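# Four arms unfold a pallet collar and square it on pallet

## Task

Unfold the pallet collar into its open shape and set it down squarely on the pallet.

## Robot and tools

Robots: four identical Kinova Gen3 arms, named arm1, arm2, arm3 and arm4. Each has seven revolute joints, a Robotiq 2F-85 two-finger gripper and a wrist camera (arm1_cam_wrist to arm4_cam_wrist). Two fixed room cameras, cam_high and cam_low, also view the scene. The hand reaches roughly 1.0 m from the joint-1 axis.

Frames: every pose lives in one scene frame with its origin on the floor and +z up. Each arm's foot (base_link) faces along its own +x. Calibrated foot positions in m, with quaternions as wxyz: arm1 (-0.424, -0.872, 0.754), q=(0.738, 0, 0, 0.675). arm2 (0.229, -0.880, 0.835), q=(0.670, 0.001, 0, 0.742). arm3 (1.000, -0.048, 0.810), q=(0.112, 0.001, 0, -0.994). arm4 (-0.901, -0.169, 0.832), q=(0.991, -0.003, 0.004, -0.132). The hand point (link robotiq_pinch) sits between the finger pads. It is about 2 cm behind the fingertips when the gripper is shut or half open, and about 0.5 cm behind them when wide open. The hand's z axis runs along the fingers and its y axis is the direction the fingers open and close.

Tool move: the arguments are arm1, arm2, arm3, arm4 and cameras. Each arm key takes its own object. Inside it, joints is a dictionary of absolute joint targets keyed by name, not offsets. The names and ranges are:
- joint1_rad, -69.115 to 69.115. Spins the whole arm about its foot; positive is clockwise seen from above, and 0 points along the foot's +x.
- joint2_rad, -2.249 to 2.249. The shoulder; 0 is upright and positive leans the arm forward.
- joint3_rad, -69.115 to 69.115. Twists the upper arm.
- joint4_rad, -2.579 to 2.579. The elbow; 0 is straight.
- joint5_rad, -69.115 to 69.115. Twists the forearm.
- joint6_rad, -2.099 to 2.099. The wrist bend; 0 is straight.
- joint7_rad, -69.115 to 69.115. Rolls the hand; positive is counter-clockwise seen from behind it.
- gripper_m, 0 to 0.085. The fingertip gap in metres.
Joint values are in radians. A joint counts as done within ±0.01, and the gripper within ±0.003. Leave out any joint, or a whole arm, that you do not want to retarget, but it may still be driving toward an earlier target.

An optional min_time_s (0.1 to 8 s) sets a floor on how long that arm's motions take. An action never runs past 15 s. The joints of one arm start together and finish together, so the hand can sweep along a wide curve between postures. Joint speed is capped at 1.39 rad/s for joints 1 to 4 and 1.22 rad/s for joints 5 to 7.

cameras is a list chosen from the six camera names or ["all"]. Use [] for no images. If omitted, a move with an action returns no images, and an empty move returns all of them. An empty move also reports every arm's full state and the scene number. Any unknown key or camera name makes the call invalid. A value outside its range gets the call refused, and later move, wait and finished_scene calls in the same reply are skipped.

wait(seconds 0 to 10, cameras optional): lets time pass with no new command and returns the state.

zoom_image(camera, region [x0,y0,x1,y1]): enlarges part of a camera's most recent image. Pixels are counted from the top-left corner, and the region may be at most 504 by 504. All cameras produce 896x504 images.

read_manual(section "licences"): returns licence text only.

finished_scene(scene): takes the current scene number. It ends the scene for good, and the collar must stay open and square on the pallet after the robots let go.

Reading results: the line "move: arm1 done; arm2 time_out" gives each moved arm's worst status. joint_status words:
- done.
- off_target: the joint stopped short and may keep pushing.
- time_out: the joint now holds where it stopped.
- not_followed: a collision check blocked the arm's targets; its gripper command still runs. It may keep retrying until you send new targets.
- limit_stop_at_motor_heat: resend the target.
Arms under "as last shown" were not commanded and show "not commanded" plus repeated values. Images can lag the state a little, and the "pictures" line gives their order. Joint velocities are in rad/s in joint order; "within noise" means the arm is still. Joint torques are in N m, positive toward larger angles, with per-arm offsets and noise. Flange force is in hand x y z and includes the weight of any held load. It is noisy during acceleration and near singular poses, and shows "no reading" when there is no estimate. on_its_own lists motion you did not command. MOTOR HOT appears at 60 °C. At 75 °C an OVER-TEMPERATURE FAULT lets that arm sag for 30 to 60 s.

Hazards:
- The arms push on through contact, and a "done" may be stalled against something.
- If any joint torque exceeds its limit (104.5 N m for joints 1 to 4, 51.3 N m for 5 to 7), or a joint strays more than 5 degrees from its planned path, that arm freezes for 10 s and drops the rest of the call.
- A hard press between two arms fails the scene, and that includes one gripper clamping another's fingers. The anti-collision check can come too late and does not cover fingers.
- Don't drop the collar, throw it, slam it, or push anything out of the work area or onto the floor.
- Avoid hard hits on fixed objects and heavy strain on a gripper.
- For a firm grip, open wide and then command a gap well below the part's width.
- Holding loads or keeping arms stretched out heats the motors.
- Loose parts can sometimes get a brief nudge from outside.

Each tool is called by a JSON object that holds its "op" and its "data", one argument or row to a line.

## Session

{"op": "move", "data": {

}}

Scene clock: 0.00 s.
Joint torques (N m): no reading
Motor temperatures (°C): arm1=[32 37 27 31 40 37 44] | arm2=[28 35 29 28 36 38 40] | arm3=[30 38 29 31 38 42 38] | arm4=[27 39 26 25 35 44 34]
Flange force (N): no reading
Joint velocities: within noise
arm1.joint_positions: joint1_rad=+0.363 joint2_rad=-0.351 joint3_rad=-0.093 joint4_rad=+1.581 joint5_rad=-0.023 joint6_rad=+1.975 joint7_rad=+1.182 gripper_m=+0.085
arm1.joint_status: not commanded
arm1.hand: x=-0.3653 y=-0.7538 z=+1.2277 quat_wxyz=(+0.019, +0.401, -0.916, +0.027) (m; scene frame)
arm2.joint_positions: joint1_rad=+0.063 joint2_rad=-0.349 joint3_rad=-0.071 joint4_rad=+1.560 joint5_rad=-0.016 joint6_rad=+1.952 joint7_rad=+1.097 gripper_m=+0.085
arm2.joint_status: not commanded
arm2.hand: x=+0.2303 y=-0.7373 z=+1.3153 quat_wxyz=(+0.001, +0.568, -0.823, +0.011) (m; scene frame)
arm3.joint_positions: joint1_rad=-0.347 joint2_rad=-0.422 joint3_rad=-0.089 joint4_rad=+1.424 joint5_rad=-0.076 joint6_rad=+1.962 joint7_rad=+1.495 gripper_m=+0.085
arm3.joint_status: not commanded
arm3.hand: x=+0.8866 y=-0.1413 z=+1.3411 quat_wxyz=(-0.047, -0.949, -0.302, +0.075) (m; scene frame)
arm4.joint_positions: joint1_rad=-0.415 joint2_rad=-0.491 joint3_rad=-0.071 joint4_rad=+1.474 joint5_rad=+0.012 joint6_rad=+1.979 joint7_rad=+1.861 gripper_m=+0.085
arm4.joint_status: not commanded
arm4.hand: x=-0.7767 y=-0.1617 z=+1.3556 quat_wxyz=(-0.084, +0.246, -0.965, +0.026) (m; scene frame)
pictures: arm1_cam_wrist, arm2_cam_wrist, arm3_cam_wrist, arm4_cam_wrist, cam_high, cam_low

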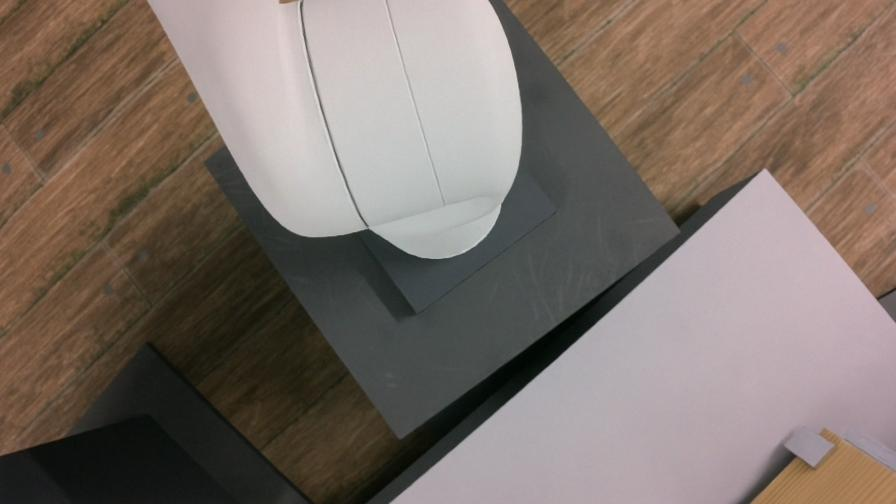

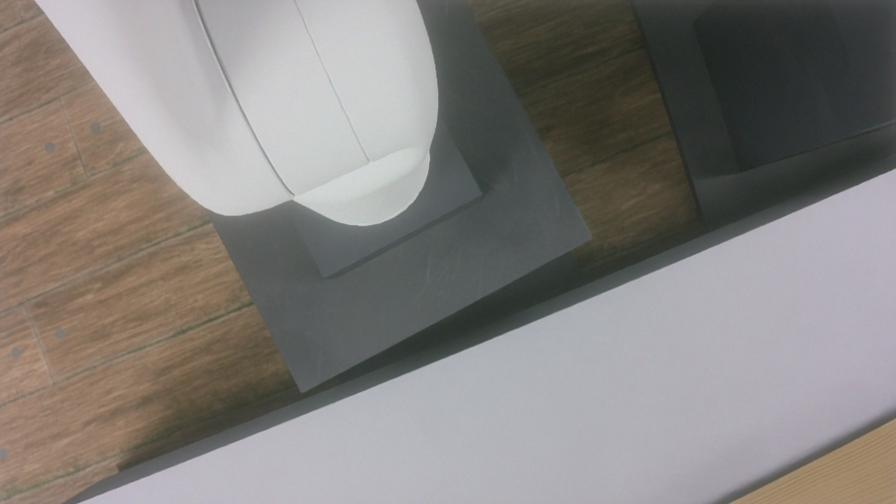

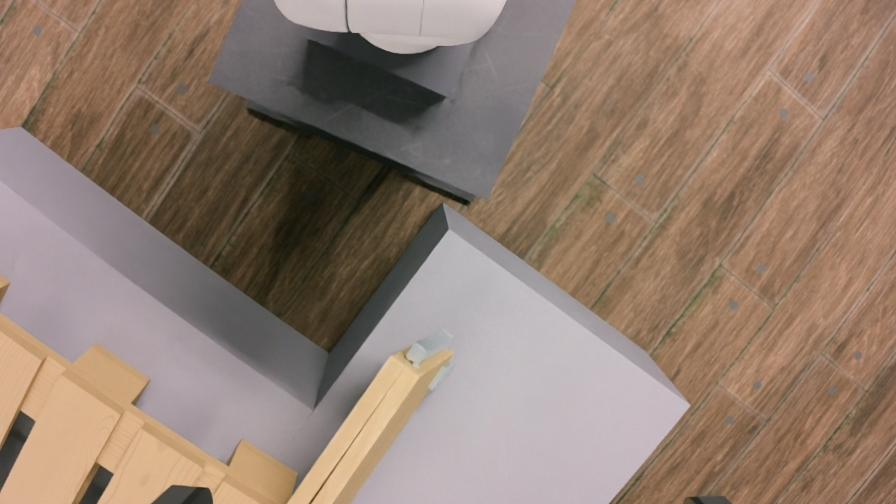

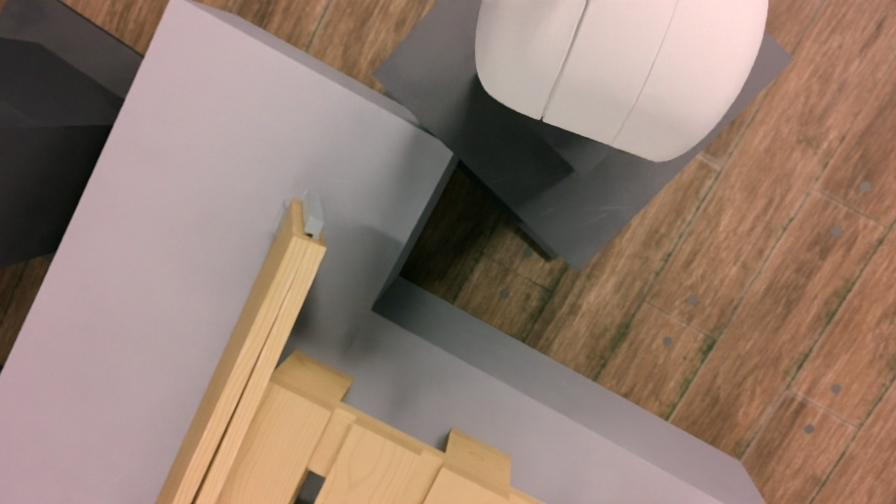

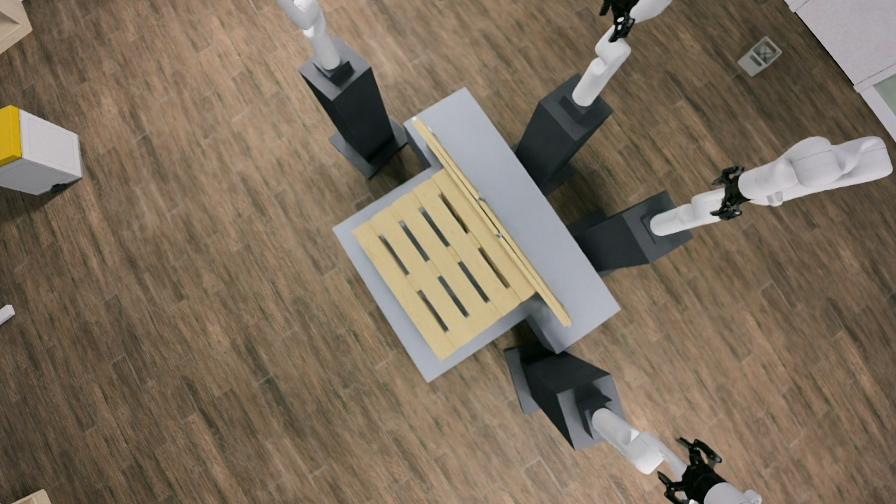

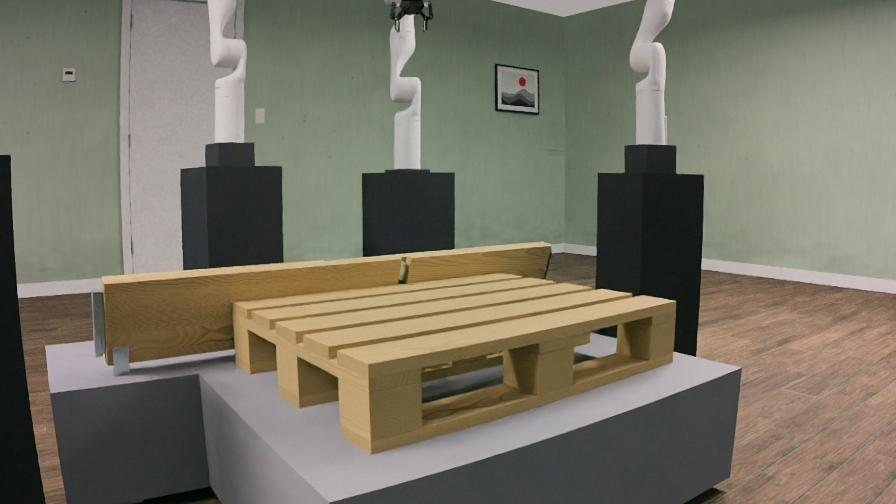

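{"op": "zoom_image", "data": {
  "camera": "cam_high",
  "region": [400, 100, 500, 220]
}}

{"op": "zoom_image", "data": {
  "camera": "cam_high",
  "region": [470, 190, 590, 340]
}}

{"op": "zoom_image", "data": {
  "camera": "cam_low",
  "region": [80, 200, 580, 400]
}}

{"op": "zoom_image", "data": {
  "camera": "arm4_cam_wrist",
  "region": [150, 180, 350, 504]
}}

{"op": "zoom_image", "data": {
  "camera": "arm3_cam_wrist",
  "region": [280, 300, 480, 504]
}}

Scaled by 4.200 from the camera's 896x504 image, which has a finer 1280x720 frame.

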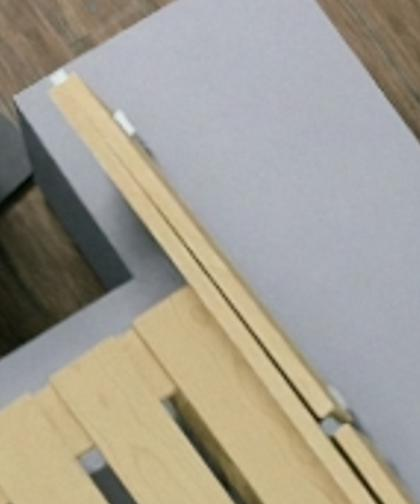

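Scaled by 3.360 from the camera's 896x504 image, which has a finer 1280x720 frame.

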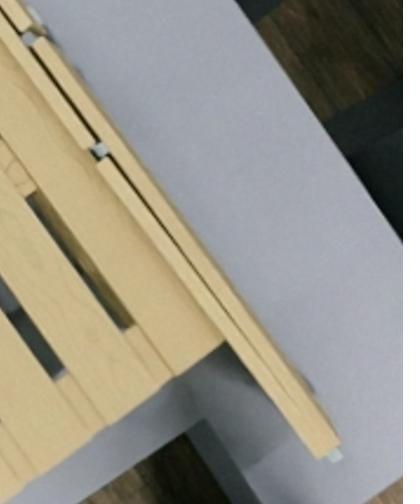

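Scaled by 1.008 from the camera's 896x504 image, which has a finer 1280x720 frame.

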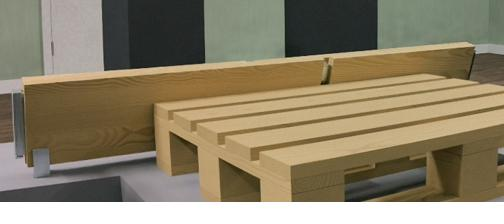

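Scaled by 1.556 from the camera's 896x504 image, which has a finer 1280x720 frame.

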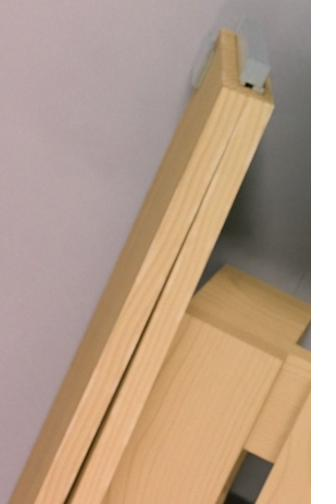

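Scaled by 2.471 from the camera's 896x504 image, which has a finer 1280x720 frame.

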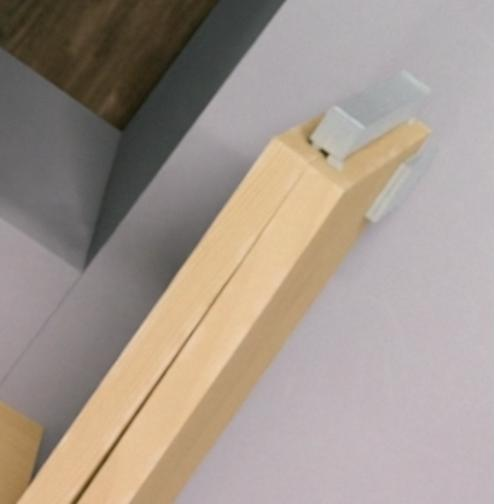

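{"op": "move", "data": {
  "arm1": {"joints":{"joint1_rad":0.2731,"joint2_rad":0.9550,"joint3_rad":0,"joint4_rad":1.3935,"joint5_rad":0,"joint6_rad":0.7931,"joint7_rad":3.5038}},
  "arm2": {"joints":{"joint1_rad":-0.085,"joint2_rad":1.0841,"joint3_rad":0,"joint4_rad":1.4356,"joint5_rad":0,"joint6_rad":0.6219,"joint7_rad":1.384}},
  "arm3": {"joints":{"joint1_rad":-0.3313,"joint2_rad":1.0642,"joint3_rad":0,"joint4_rad":1.3648,"joint5_rad":0,"joint6_rad":0.7126,"joint7_rad":1.0143}},
  "arm4": {"joints":{"joint1_rad":0.1028,"joint2_rad":0.9531,"joint3_rad":0,"joint4_rad":1.8774,"joint5_rad":0,"joint6_rad":0.3111,"joint7_rad":1.9389}},
  "cameras": ["all"]
}}

Scene clock: 95.33 s.
Joint torques (N m): arm1=[-0.56 -24.65 -0.97 -6.53 0.3 -0.09 0.41] | arm2=[0.63 -21.18 0.1 -6 0.21 -0.21 -0.32] | arm3=[-0.73 -23.14 0.34 -6.53 0.49 0.12 -0.05] | arm4=[0.38 -19.1 -0.57 -2.54 -0.19 0.36 -0.04]
Motor temperatures (°C): arm1=[32 34 26 31 40 36 44] | arm2=[28 32 29 28 36 38 40] | arm3=[30 35 29 31 38 42 37] | arm4=[27 36 26 25 35 43 34]
Flange force (N): arm1=[1.2 -2.5 2.8] | arm2=[5.4 0.1 -4.8] | arm3=[2.9 -3.0 -1.4] | arm4=[0.4 0.9 -0.4]
move: arm1 done; arm2 done; arm3 done; arm4 done
Joint velocities: within noise
arm1.joint_positions: joint1_rad=+0.273 joint2_rad=+0.955 joint3_rad=+0.000 joint4_rad=+1.394 joint5_rad=+0.000 joint6_rad=+0.793 joint7_rad=+3.504 gripper_m=+0.085
arm1.joint_status: all done
arm1.hand: x=-0.1993 y=-0.3500 z=+0.7493 quat_wxyz=(+0.000, +1.000, +0.000, +0.000) (m; scene frame)
arm2.joint_positions: joint1_rad=-0.085 joint2_rad=+1.084 joint3_rad=+0.000 joint4_rad=+1.436 joint5_rad=+0.000 joint6_rad=+0.622 joint7_rad=+1.384 gripper_m=+0.085
arm2.joint_status: all done
arm2.hand: x=+0.1499 y=-0.3301 z=+0.7512 quat_wxyz=(+0.000, +0.707, -0.707, -0.001) (m; scene frame)
arm3.joint_positions: joint1_rad=-0.331 joint2_rad=+1.064 joint3_rad=+0.000 joint4_rad=+1.365 joint5_rad=+0.000 joint6_rad=+0.713 joint7_rad=+1.014 gripper_m=+0.085
arm3.joint_status: all done
arm3.hand: x=+0.5003 y=-0.3298 z=+0.7488 quat_wxyz=(+0.000, -1.000, +0.000, -0.001) (m; scene frame)
arm4.joint_positions: joint1_rad=+0.103 joint2_rad=+0.953 joint3_rad=+0.000 joint4_rad=+1.877 joint5_rad=+0.000 joint6_rad=+0.311 joint7_rad=+1.939 gripper_m=+0.085
arm4.joint_status: all done
arm4.hand: x=-0.5014 y=-0.3508 z=+0.7474 quat_wxyz=(+0.005, +0.000, -1.000, +0.002) (m; scene frame)
pictures: arm1_cam_wrist, arm2_cam_wrist, arm3_cam_wrist, arm4_cam_wrist, cam_high, cam_low

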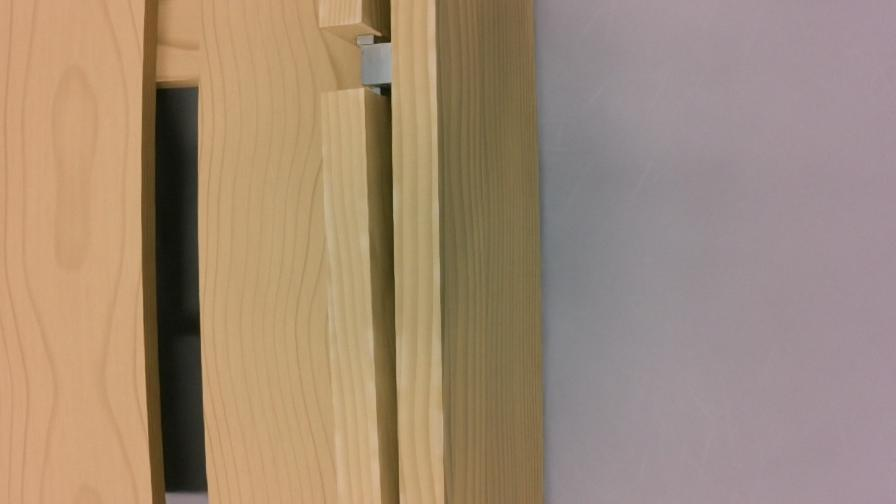

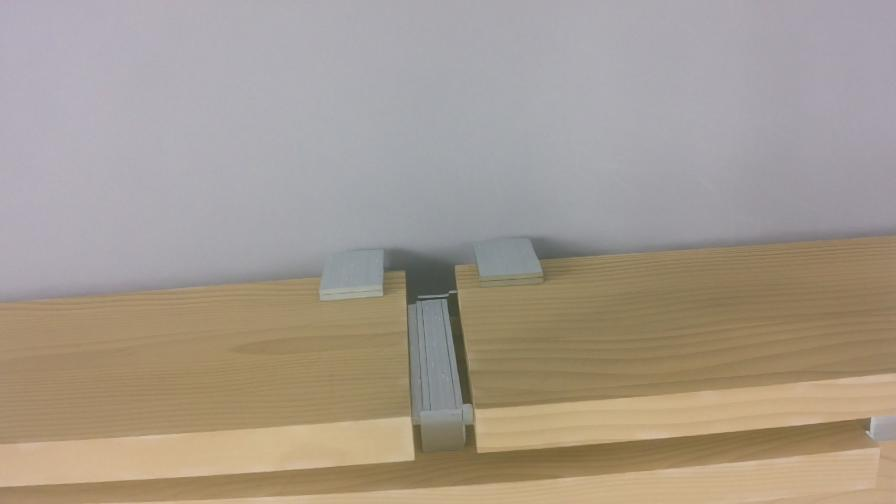

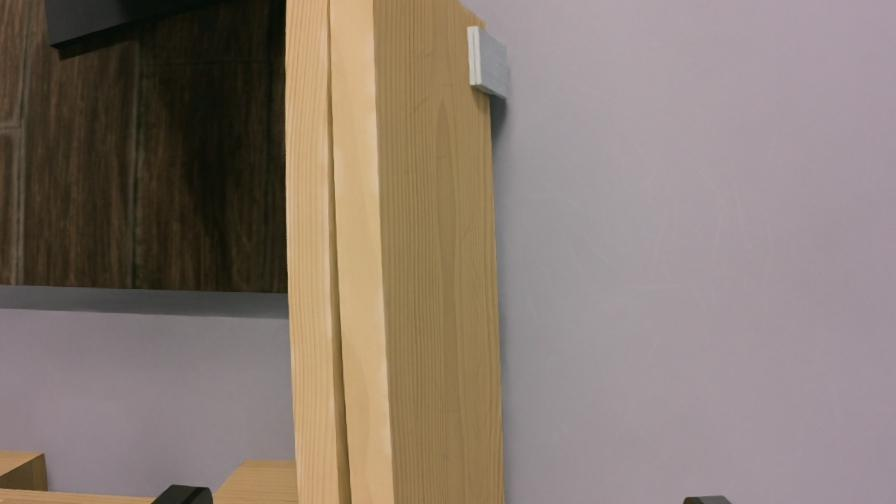

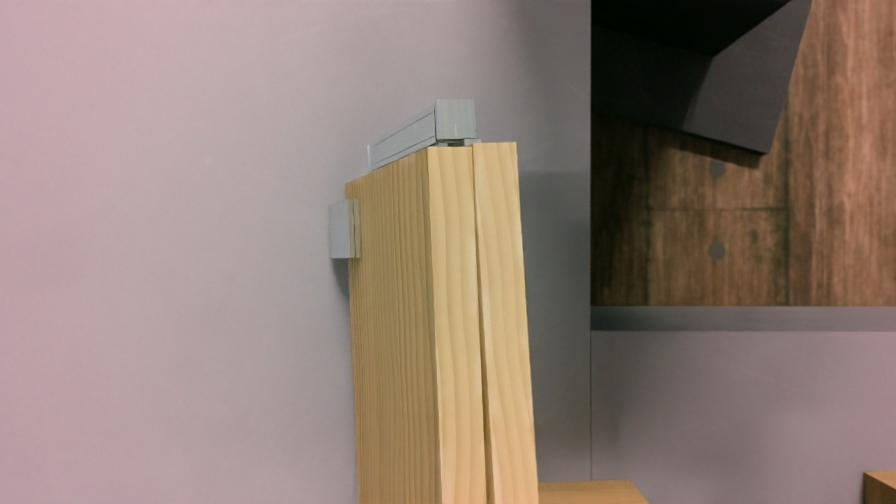

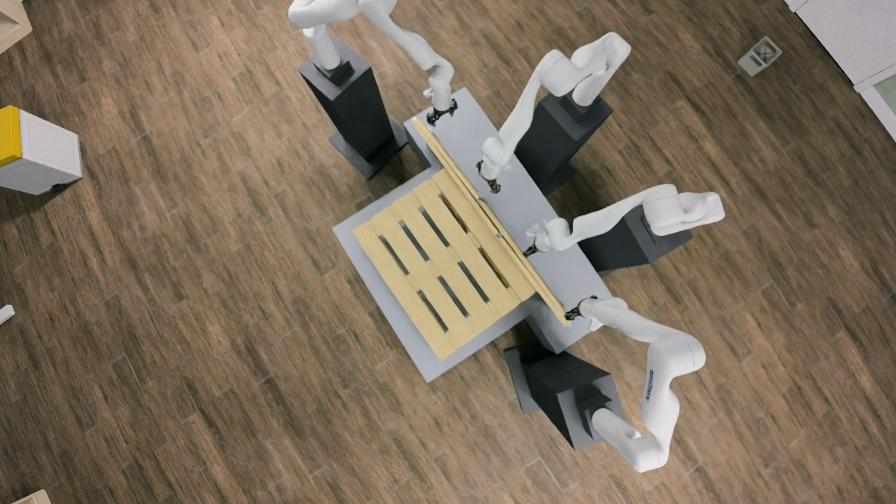

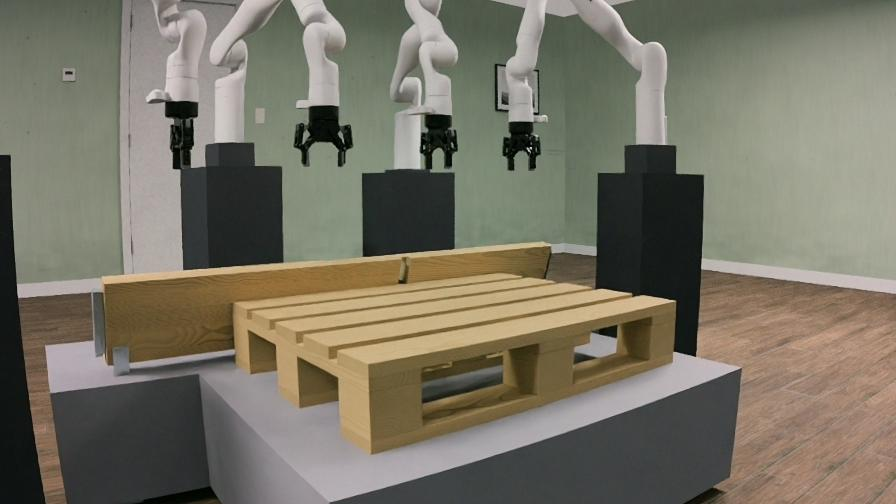

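{"op": "move", "data": {
  "arm2": {"joints":{"joint1_rad":-0.1967,"joint2_rad":1.5392,"joint4_rad":1.8651,"joint6_rad":-0.7863,"joint7_rad":1.323}}
}}

{"op": "move", "data": {
  "arm2": {"joints":{"joint1_rad":-0.1824,"joint2_rad":2.0423,"joint4_rad":1.1366,"joint6_rad":-0.5609,"joint7_rad":1.337},"min_time_s":1.5},
  "cameras": ["arm2_cam_wrist","cam_high","arm1_cam_wrist"]
}}

{"op": "zoom_image", "data": {
  "camera": "cam_high",
  "region": [460, 170, 560, 270]
}}

Scene clock: 214.30 s.
Joint torques (N m): arm1=[-0.56 -24.63 -0.98 -6.54 0.31 -0.07 0.39] | arm2=[0.54 -17.63 0.25 0.02 0.21 -1.68 -0.37] | arm3=[-0.7 -23.19 0.34 -6.51 0.45 0.1 -0.02] | arm4=[0.37 -19.06 -0.59 -2.56 -0.16 0.32 -0.01]
Motor temperatures (°C): arm1=[32 35 27 31 40 36 44] | arm2=[28 34 29 28 36 38 40] | arm3=[29 35 29 31 37 41 37] | arm4=[27 35 26 25 35 43 34]
Flange force (N): arm1=[1.2 -2.4 2.9] | arm2=[-2.4 2.5 -5.8] | arm3=[2.8 -2.8 -1.3] | arm4=[0.3 0.9 -0.6]
move: arm2 done
Joint velocities: within noise
arm1, arm3, arm4: as last shown
arm2.joint_positions: joint1_rad=-0.197 joint2_rad=+1.539 joint3_rad=+0.000 joint4_rad=+1.865 joint5_rad=+0.000 joint6_rad=-0.786 joint7_rad=+1.323 gripper_m=+0.085
arm2.joint_status: all done
arm2.hand: x=+0.1065 y=-0.3998 z=+0.5613 quat_wxyz=(-0.127, +0.700, -0.665, -0.227) (m; scene frame)
pictures: none

Scene clock: 216.37 s.
Joint torques (N m): arm1=[-0.52 -24.65 -0.94 -6.57 0.27 -0.05 0.37] | arm2=[1.7 -19.9 1.01 -5.34 -0.41 -2.55 -0.52] | arm3=[-0.74 -23.1 0.34 -6.52 0.46 0.11 -0.02] | arm4=[0.41 -19.06 -0.58 -2.57 -0.14 0.35 -0.05]
Motor temperatures (°C): arm1=[32 35 27 31 40 36 44] | arm2=[28 34 29 28 36 38 40] | arm3=[29 35 29 31 37 41 37] | arm4=[27 35 26 25 35 43 34]
Flange force (N): arm1=[1.1 -2.3 2.9] | arm2=[1.8 3.9 -17.2] | arm3=[2.9 -3.0 -1.4] | arm4=[0.4 1.0 -0.6]
move: arm2 done
Joint velocities: within noise
arm1, arm3, arm4: as last shown
arm2.joint_positions: joint1_rad=-0.182 joint2_rad=+2.042 joint3_rad=+0.000 joint4_rad=+1.137 joint5_rad=+0.000 joint6_rad=-0.561 joint7_rad=+1.337 gripper_m=+0.085
arm2.joint_status: all done
arm2.hand: x=+0.1062 y=-0.3744 z=+0.3464 quat_wxyz=(-0.130, +0.700, -0.665, -0.225) (m; scene frame)
pictures: arm1_cam_wrist, arm2_cam_wrist, cam_high

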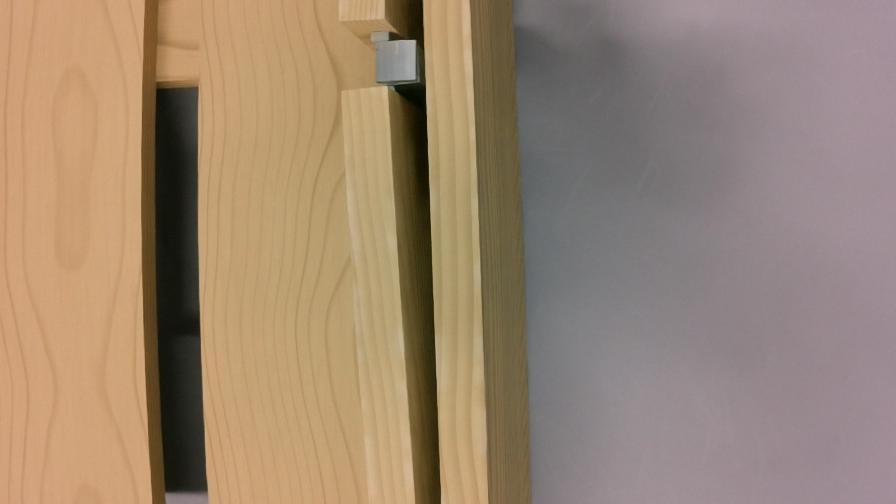

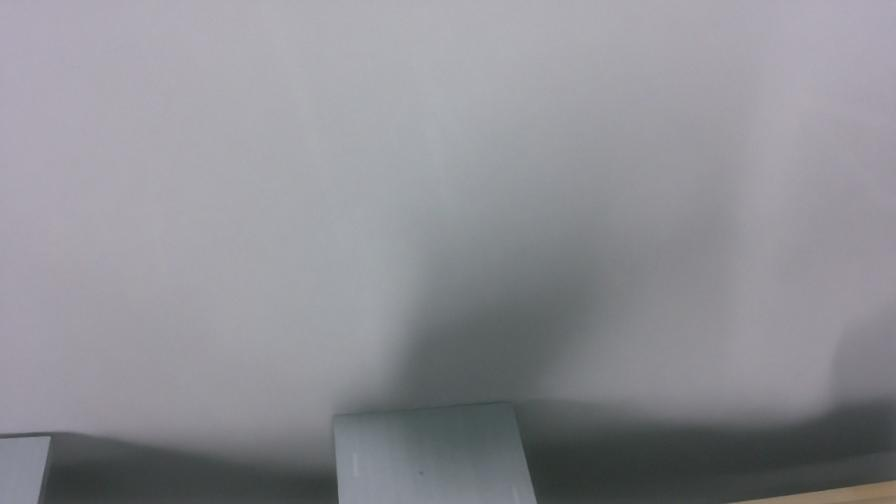

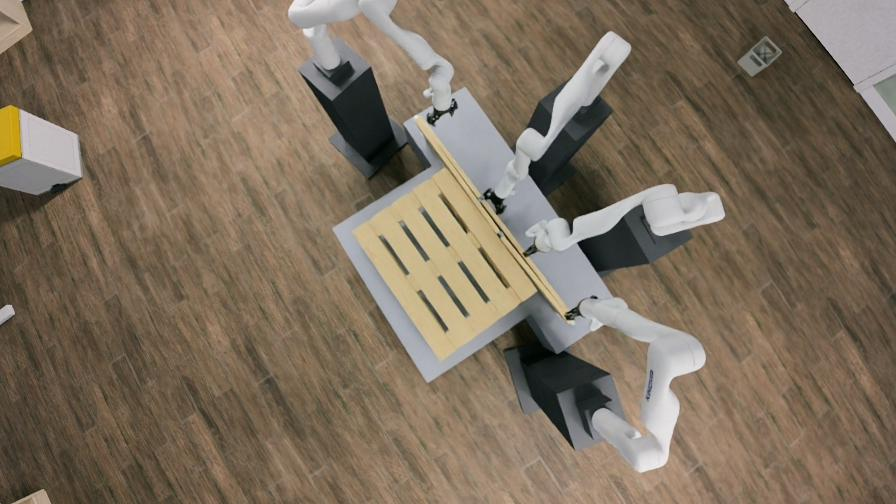

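Scaled by 5.040 from the camera's 896x504 image, which has a finer 1280x720 frame.

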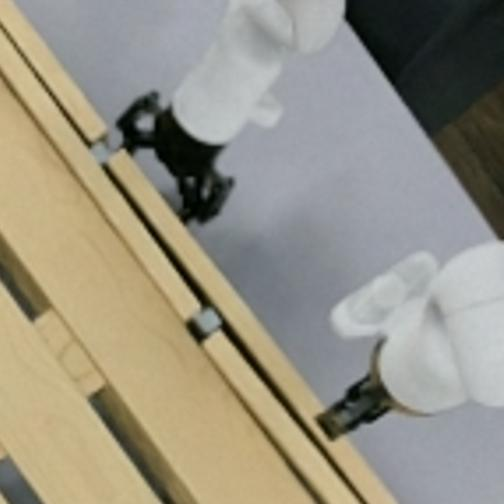

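{"op": "move", "data": {
  "arm2": {"joints":{"joint1_rad":-0.1875,"joint2_rad":2.0434,"joint4_rad":1.1626,"joint6_rad":-0.588,"joint7_rad":1.332}},
  "cameras": ["arm2_cam_wrist","arm1_cam_wrist"]
}}

{"op": "move", "data": {
  "arm2": {"joints":{"gripper_m":0.02}},
  "cameras": ["arm2_cam_wrist","arm1_cam_wrist"]
}}

Scene clock: 243.67 s.
Joint torques (N m): arm1=[-0.55 -24.61 -0.97 -6.57 0.32 -0.06 0.4] | arm2=[2.37 -23 1.43 -7.25 -0.72 -3.64 -0.73] | arm3=[-0.71 -23.21 0.34 -6.49 0.45 0.1 -0.03] | arm4=[0.36 -19.12 -0.57 -2.55 -0.15 0.36 -0.06]
Motor temperatures (°C): arm1=[32 35 27 31 40 36 44] | arm2=[28 34 29 28 36 38 40] | arm3=[29 35 29 31 37 41 37] | arm4=[27 35 26 25 35 43 34]
Flange force (N): arm1=[1.1 -2.2 2.8] | arm2=[5.6 4.4 -17.4] | arm3=[2.6 -2.8 -1.2] | arm4=[0.4 0.8 -0.4]
move: arm2 done
Joint velocities: within noise
arm1, arm3, arm4: as last shown
arm2.joint_positions: joint1_rad=-0.188 joint2_rad=+2.044 joint3_rad=+0.000 joint4_rad=+1.163 joint5_rad=+0.000 joint6_rad=-0.588 joint7_rad=+1.332 gripper_m=+0.085
arm2.joint_status: all done
arm2.hand: x=+0.1062 y=-0.3839 z=+0.3462 quat_wxyz=(-0.129, +0.700, -0.665, -0.226) (m; scene frame)
pictures: arm1_cam_wrist, arm2_cam_wrist

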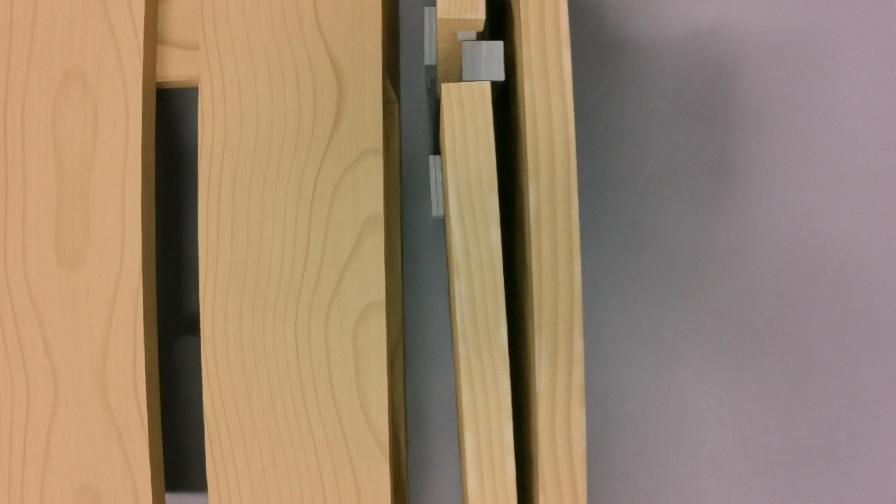

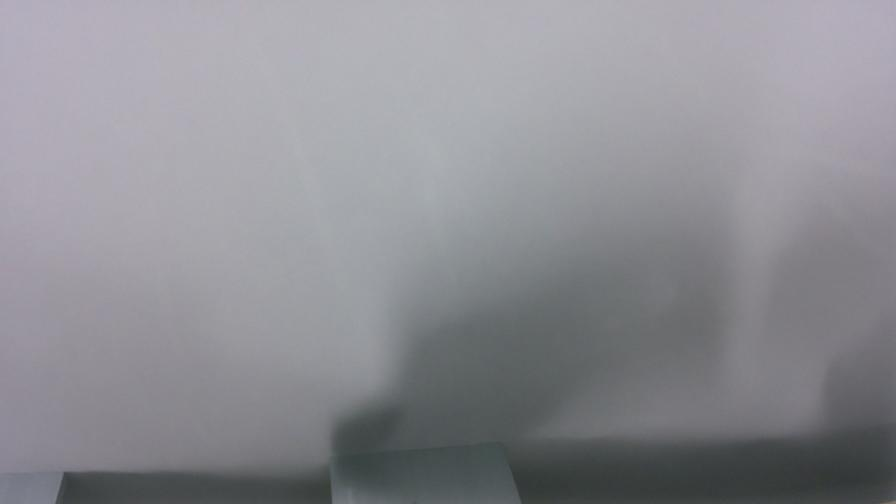

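Scene clock: 244.63 s.
Joint torques (N m): arm1=[-0.55 -24.64 -0.97 -6.62 0.29 -0.07 0.38] | arm2=[6.58 -16.46 5.25 -4.63 -1.94 -1.71 -0.66] | arm3=[-0.72 -23.18 0.31 -6.53 0.47 0.12 -0.02] | arm4=[0.42 -19.08 -0.54 -2.5 -0.15 0.34 -0.03]
Motor temperatures (°C): arm1=[32 35 27 31 40 36 44] | arm2=[28 34 29 28 36 38 40] | arm3=[29 35 29 31 37 41 37] | arm4=[27 35 26 25 35 43 34]
Flange force (N): arm1=[1.0 -2.1 2.9] | arm2=[0.9 14.4 -23.8] | arm3=[2.9 -2.9 -1.3] | arm4=[0.2 0.9 -0.5]
move: arm2 off_target
Joint velocities: within noise
arm1, arm3, arm4: as last shown
arm2.joint_positions: joint1_rad=-0.188 joint2_rad=+2.043 joint3_rad=+0.000 joint4_rad=+1.163 joint5_rad=+0.000 joint6_rad=-0.588 joint7_rad=+1.332 gripper_m=+0.031
arm2.joint_status: gripper_m off_target (ended at +0.031, target +0.020)
arm2.hand: x=+0.1061 y=-0.3833 z=+0.3464 quat_wxyz=(-0.129, +0.700, -0.665, -0.226) (m; scene frame)
pictures: arm1_cam_wrist, arm2_cam_wrist

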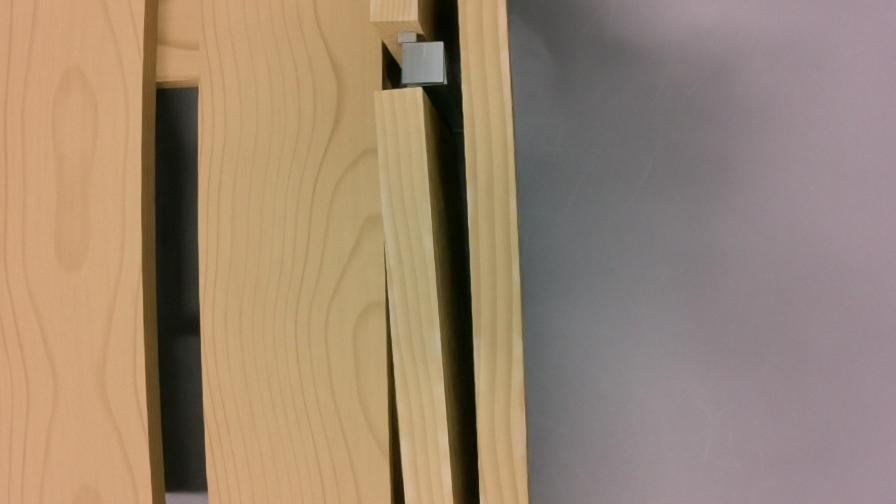

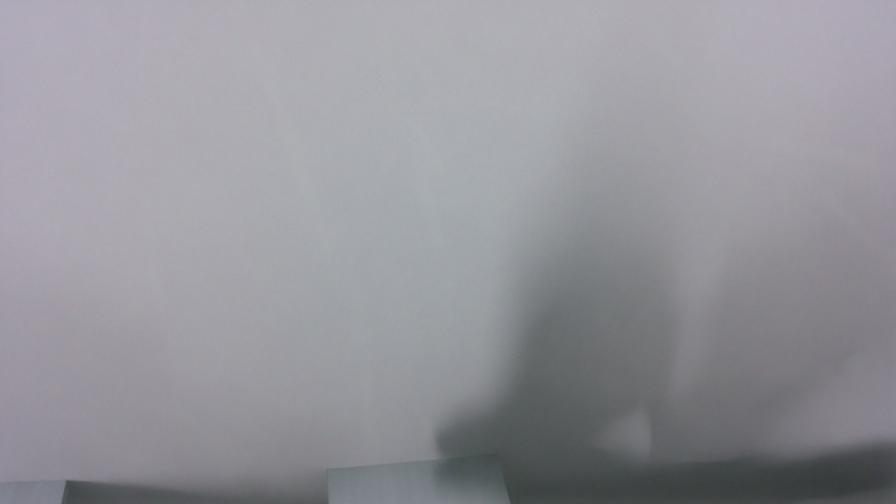

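{"op": "move", "data": {
  "arm2": {"joints":{"joint1_rad":-0.2393,"joint2_rad":2.0772,"joint4_rad":1.3549,"joint6_rad":-0.8141,"joint7_rad":1.280},"min_time_s":3},
  "cameras": ["all"]
}}

{"op": "zoom_image", "data": {
  "camera": "cam_high",
  "region": [400, 100, 600, 340]
}}

Scene clock: 273.07 s.
Joint torques (N m): arm1=[-0.56 -24.57 -0.97 -6.58 0.31 -0.09 0.39] | arm2=[0.85 -10.04 -0.38 5.21 0.39 -0.07 -0.63] | arm3=[-0.71 -23.17 0.33 -6.51 0.47 0.1 -0.03] | arm4=[0.43 -19.11 -0.56 -2.55 -0.19 0.34 -0.02]
Motor temperatures (°C): arm1=[32 35 27 31 40 36 44] | arm2=[28 34 29 28 36 38 40] | arm3=[29 35 29 31 37 41 37] | arm4=[27 35 26 25 35 43 34]
Flange force (N): arm1=[1.1 -2.2 2.7] | arm2=[-8.2 4.5 3.2] | arm3=[2.8 -2.9 -1.3] | arm4=[0.3 1.0 -0.5]
move: arm2 done
Joint velocities: within noise
arm1, arm3, arm4: as last shown
arm2.joint_positions: joint1_rad=-0.239 joint2_rad=+2.077 joint3_rad=+0.000 joint4_rad=+1.355 joint5_rad=+0.000 joint6_rad=-0.814 joint7_rad=+1.280 gripper_m=+0.031
arm2.joint_status: all done
arm2.hand: x=+0.1063 y=-0.4625 z=+0.3462 quat_wxyz=(-0.117, +0.700, -0.665, -0.232) (m; scene frame)
pictures: arm1_cam_wrist, arm2_cam_wrist, arm3_cam_wrist, arm4_cam_wrist, cam_high, cam_low

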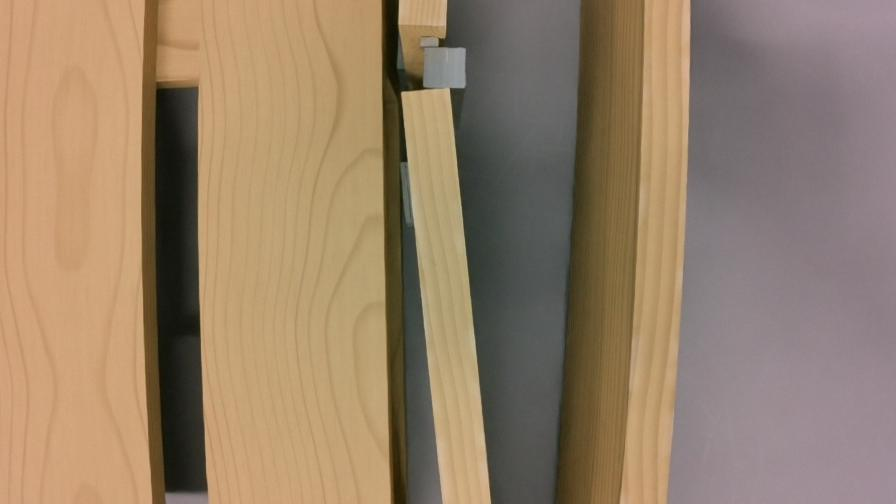

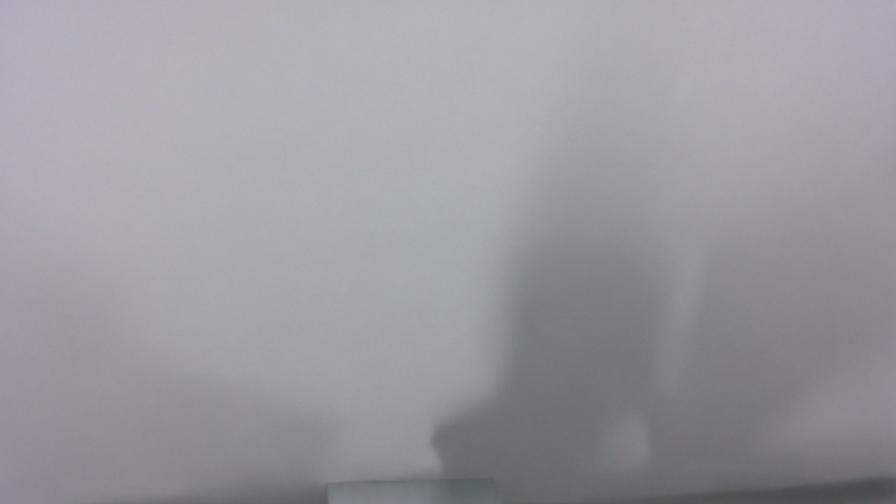

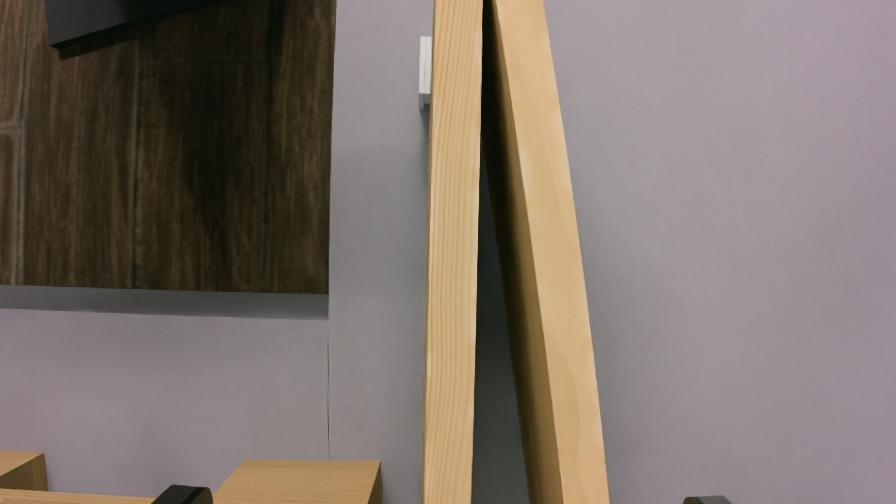

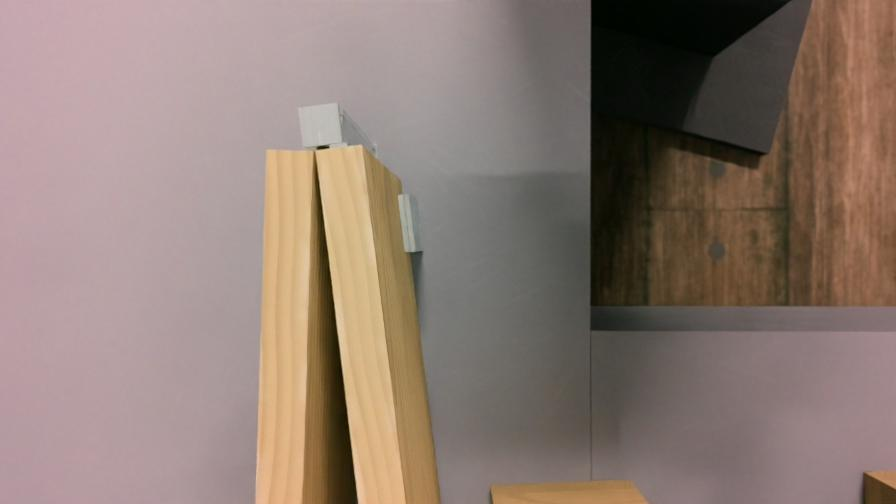

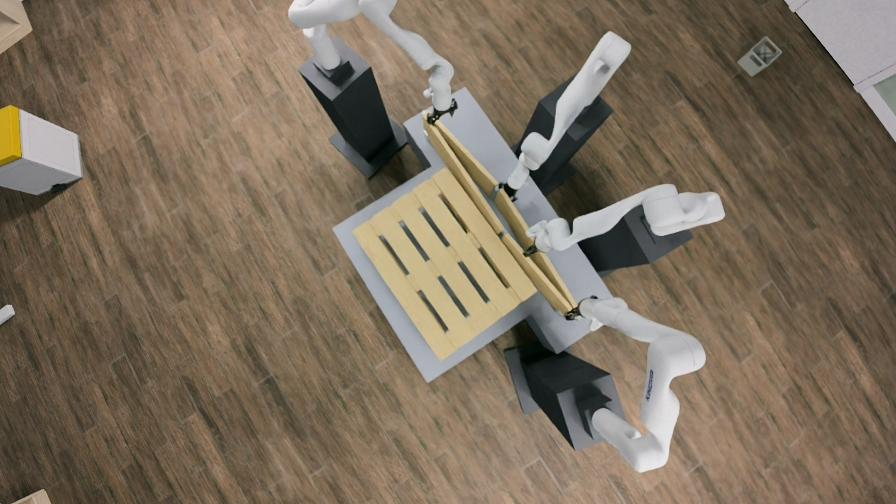

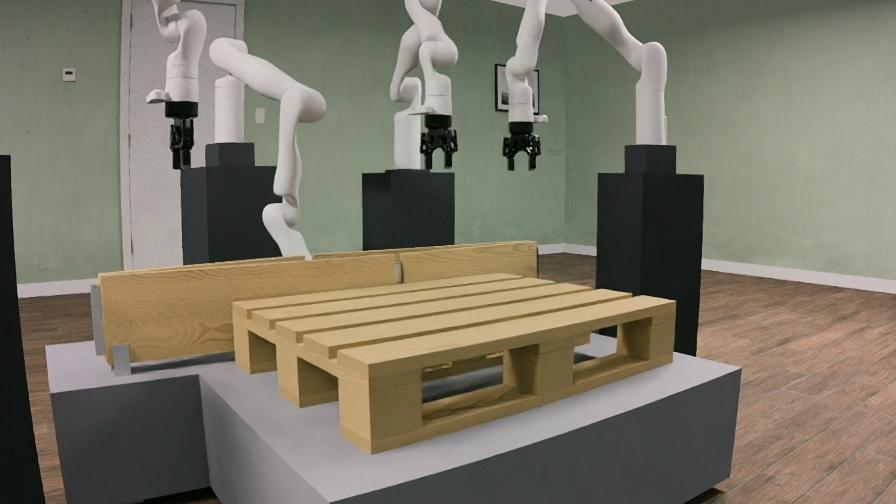

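Scaled by 2.100 from the camera's 896x504 image, which has a finer 1280x720 frame.

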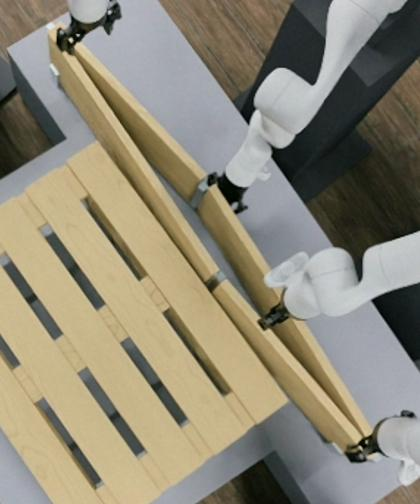

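{"op": "move", "data": {
  "arm1": {"joints":{"joint1_rad":0.2906,"joint2_rad":1.1572,"joint4_rad":1.6488,"joint6_rad":0.3356,"joint7_rad":3.4968,"gripper_m":0.045},"min_time_s":1.5},
  "arm3": {"joints":{"joint1_rad":-0.3773,"joint2_rad":1.4725,"joint4_rad":0.8957,"joint6_rad":0.7734,"joint7_rad":1.0992,"gripper_m":0.045},"min_time_s":1.5},
  "arm4": {"joints":{"joint1_rad":0.0656,"joint2_rad":1.3911,"joint4_rad":1.2701,"joint6_rad":0.4804,"joint7_rad":2.0082,"gripper_m":0.045},"min_time_s":1.5},
  "cameras": ["arm1_cam_wrist","arm3_cam_wrist","arm4_cam_wrist"]
}}

Scene clock: 318.67 s.
Joint torques (N m): arm1=[-0.52 -23.15 -0.87 -3.11 0.3 -0.09 0.37] | arm2=[0.88 -10.12 -0.31 5.07 0.38 -0.11 -0.61] | arm3=[-0.76 -25.88 0.37 -6.88 0.48 0.09 -0.04] | arm4=[0.44 -23.92 -0.45 -3.89 -0.16 0.34 -0.04]
Motor temperatures (°C): arm1=[32 35 27 31 40 35 44] | arm2=[28 33 29 28 36 38 40] | arm3=[29 35 29 31 37 41 37] | arm4=[27 35 26 25 35 43 34]
Flange force (N): arm1=[0.5 -0.9 3.6] | arm2=[-8.1 4.6 2.8] | arm3=[4.4 -3.3 -2.8] | arm4=[0.2 0.7 -0.5]
move: arm1 done; arm3 done; arm4 done
Joint velocities: within noise
arm1.joint_positions: joint1_rad=+0.291 joint2_rad=+1.157 joint3_rad=+0.000 joint4_rad=+1.649 joint5_rad=+0.000 joint6_rad=+0.336 joint7_rad=+3.497 gripper_m=+0.045
arm1.joint_status: all done
arm1.hand: x=-0.2194 y=-0.4271 z=+0.5992 quat_wxyz=(+0.000, +1.000, -0.012, +0.000) (m; scene frame)
arm2: as last shown
arm2.hand: x=+0.1062 y=-0.4625 z=+0.3462 quat_wxyz=(-0.117, +0.700, -0.665, -0.232) (m; scene frame)
arm3.joint_positions: joint1_rad=-0.377 joint2_rad=+1.472 joint3_rad=+0.000 joint4_rad=+0.896 joint5_rad=+0.000 joint6_rad=+0.773 joint7_rad=+1.099 gripper_m=+0.045
arm3.joint_status: all done
arm3.hand: x=+0.4606 y=-0.3894 z=+0.5988 quat_wxyz=(+0.000, -0.998, -0.066, -0.001) (m; scene frame)
arm4.joint_positions: joint1_rad=+0.066 joint2_rad=+1.391 joint3_rad=+0.000 joint4_rad=+1.270 joint5_rad=+0.000 joint6_rad=+0.480 joint7_rad=+2.008 gripper_m=+0.045
arm4.joint_status: all done
arm4.hand: x=-0.3827 y=-0.3755 z=+0.5985 quat_wxyz=(+0.005, +0.053, -0.999, +0.002) (m; scene frame)
pictures: arm1_cam_wrist, arm3_cam_wrist, arm4_cam_wrist

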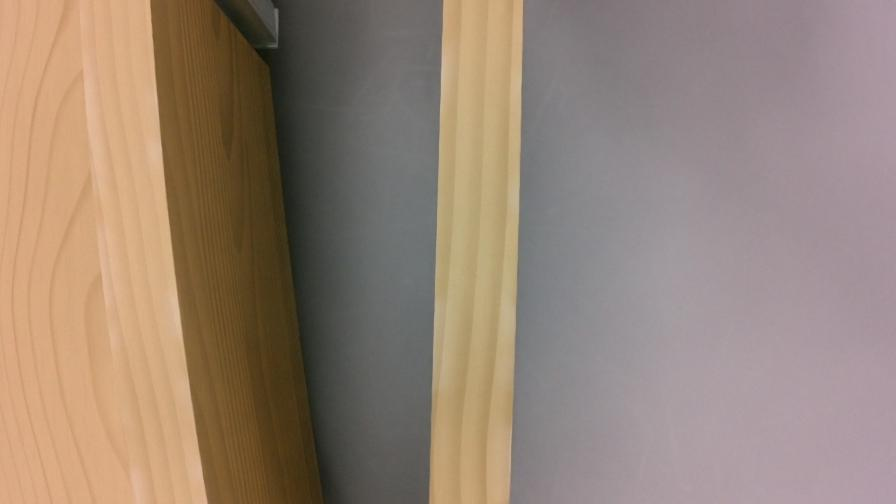

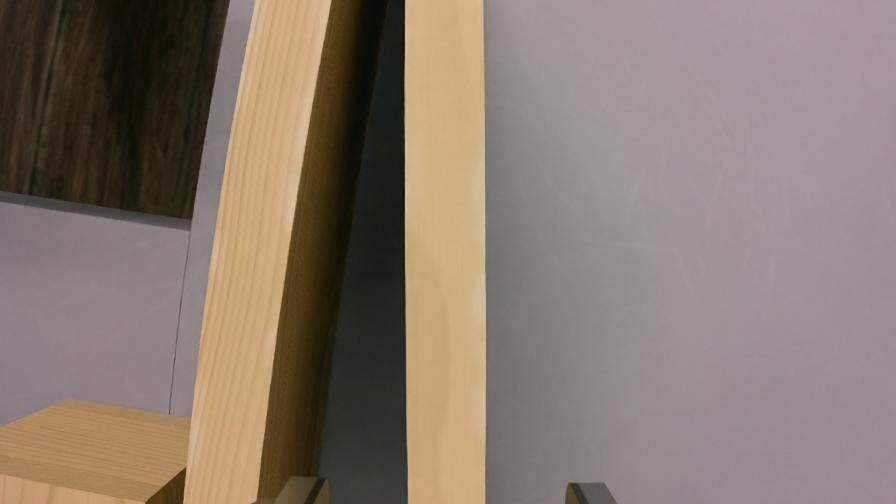

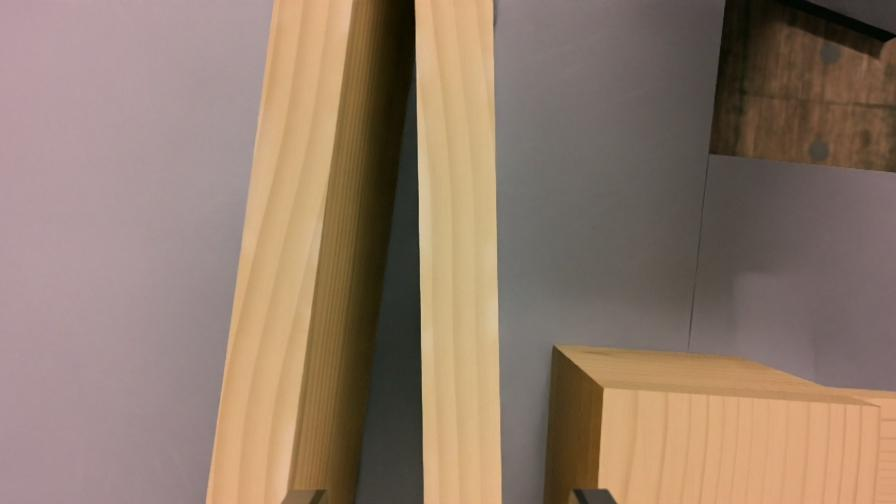

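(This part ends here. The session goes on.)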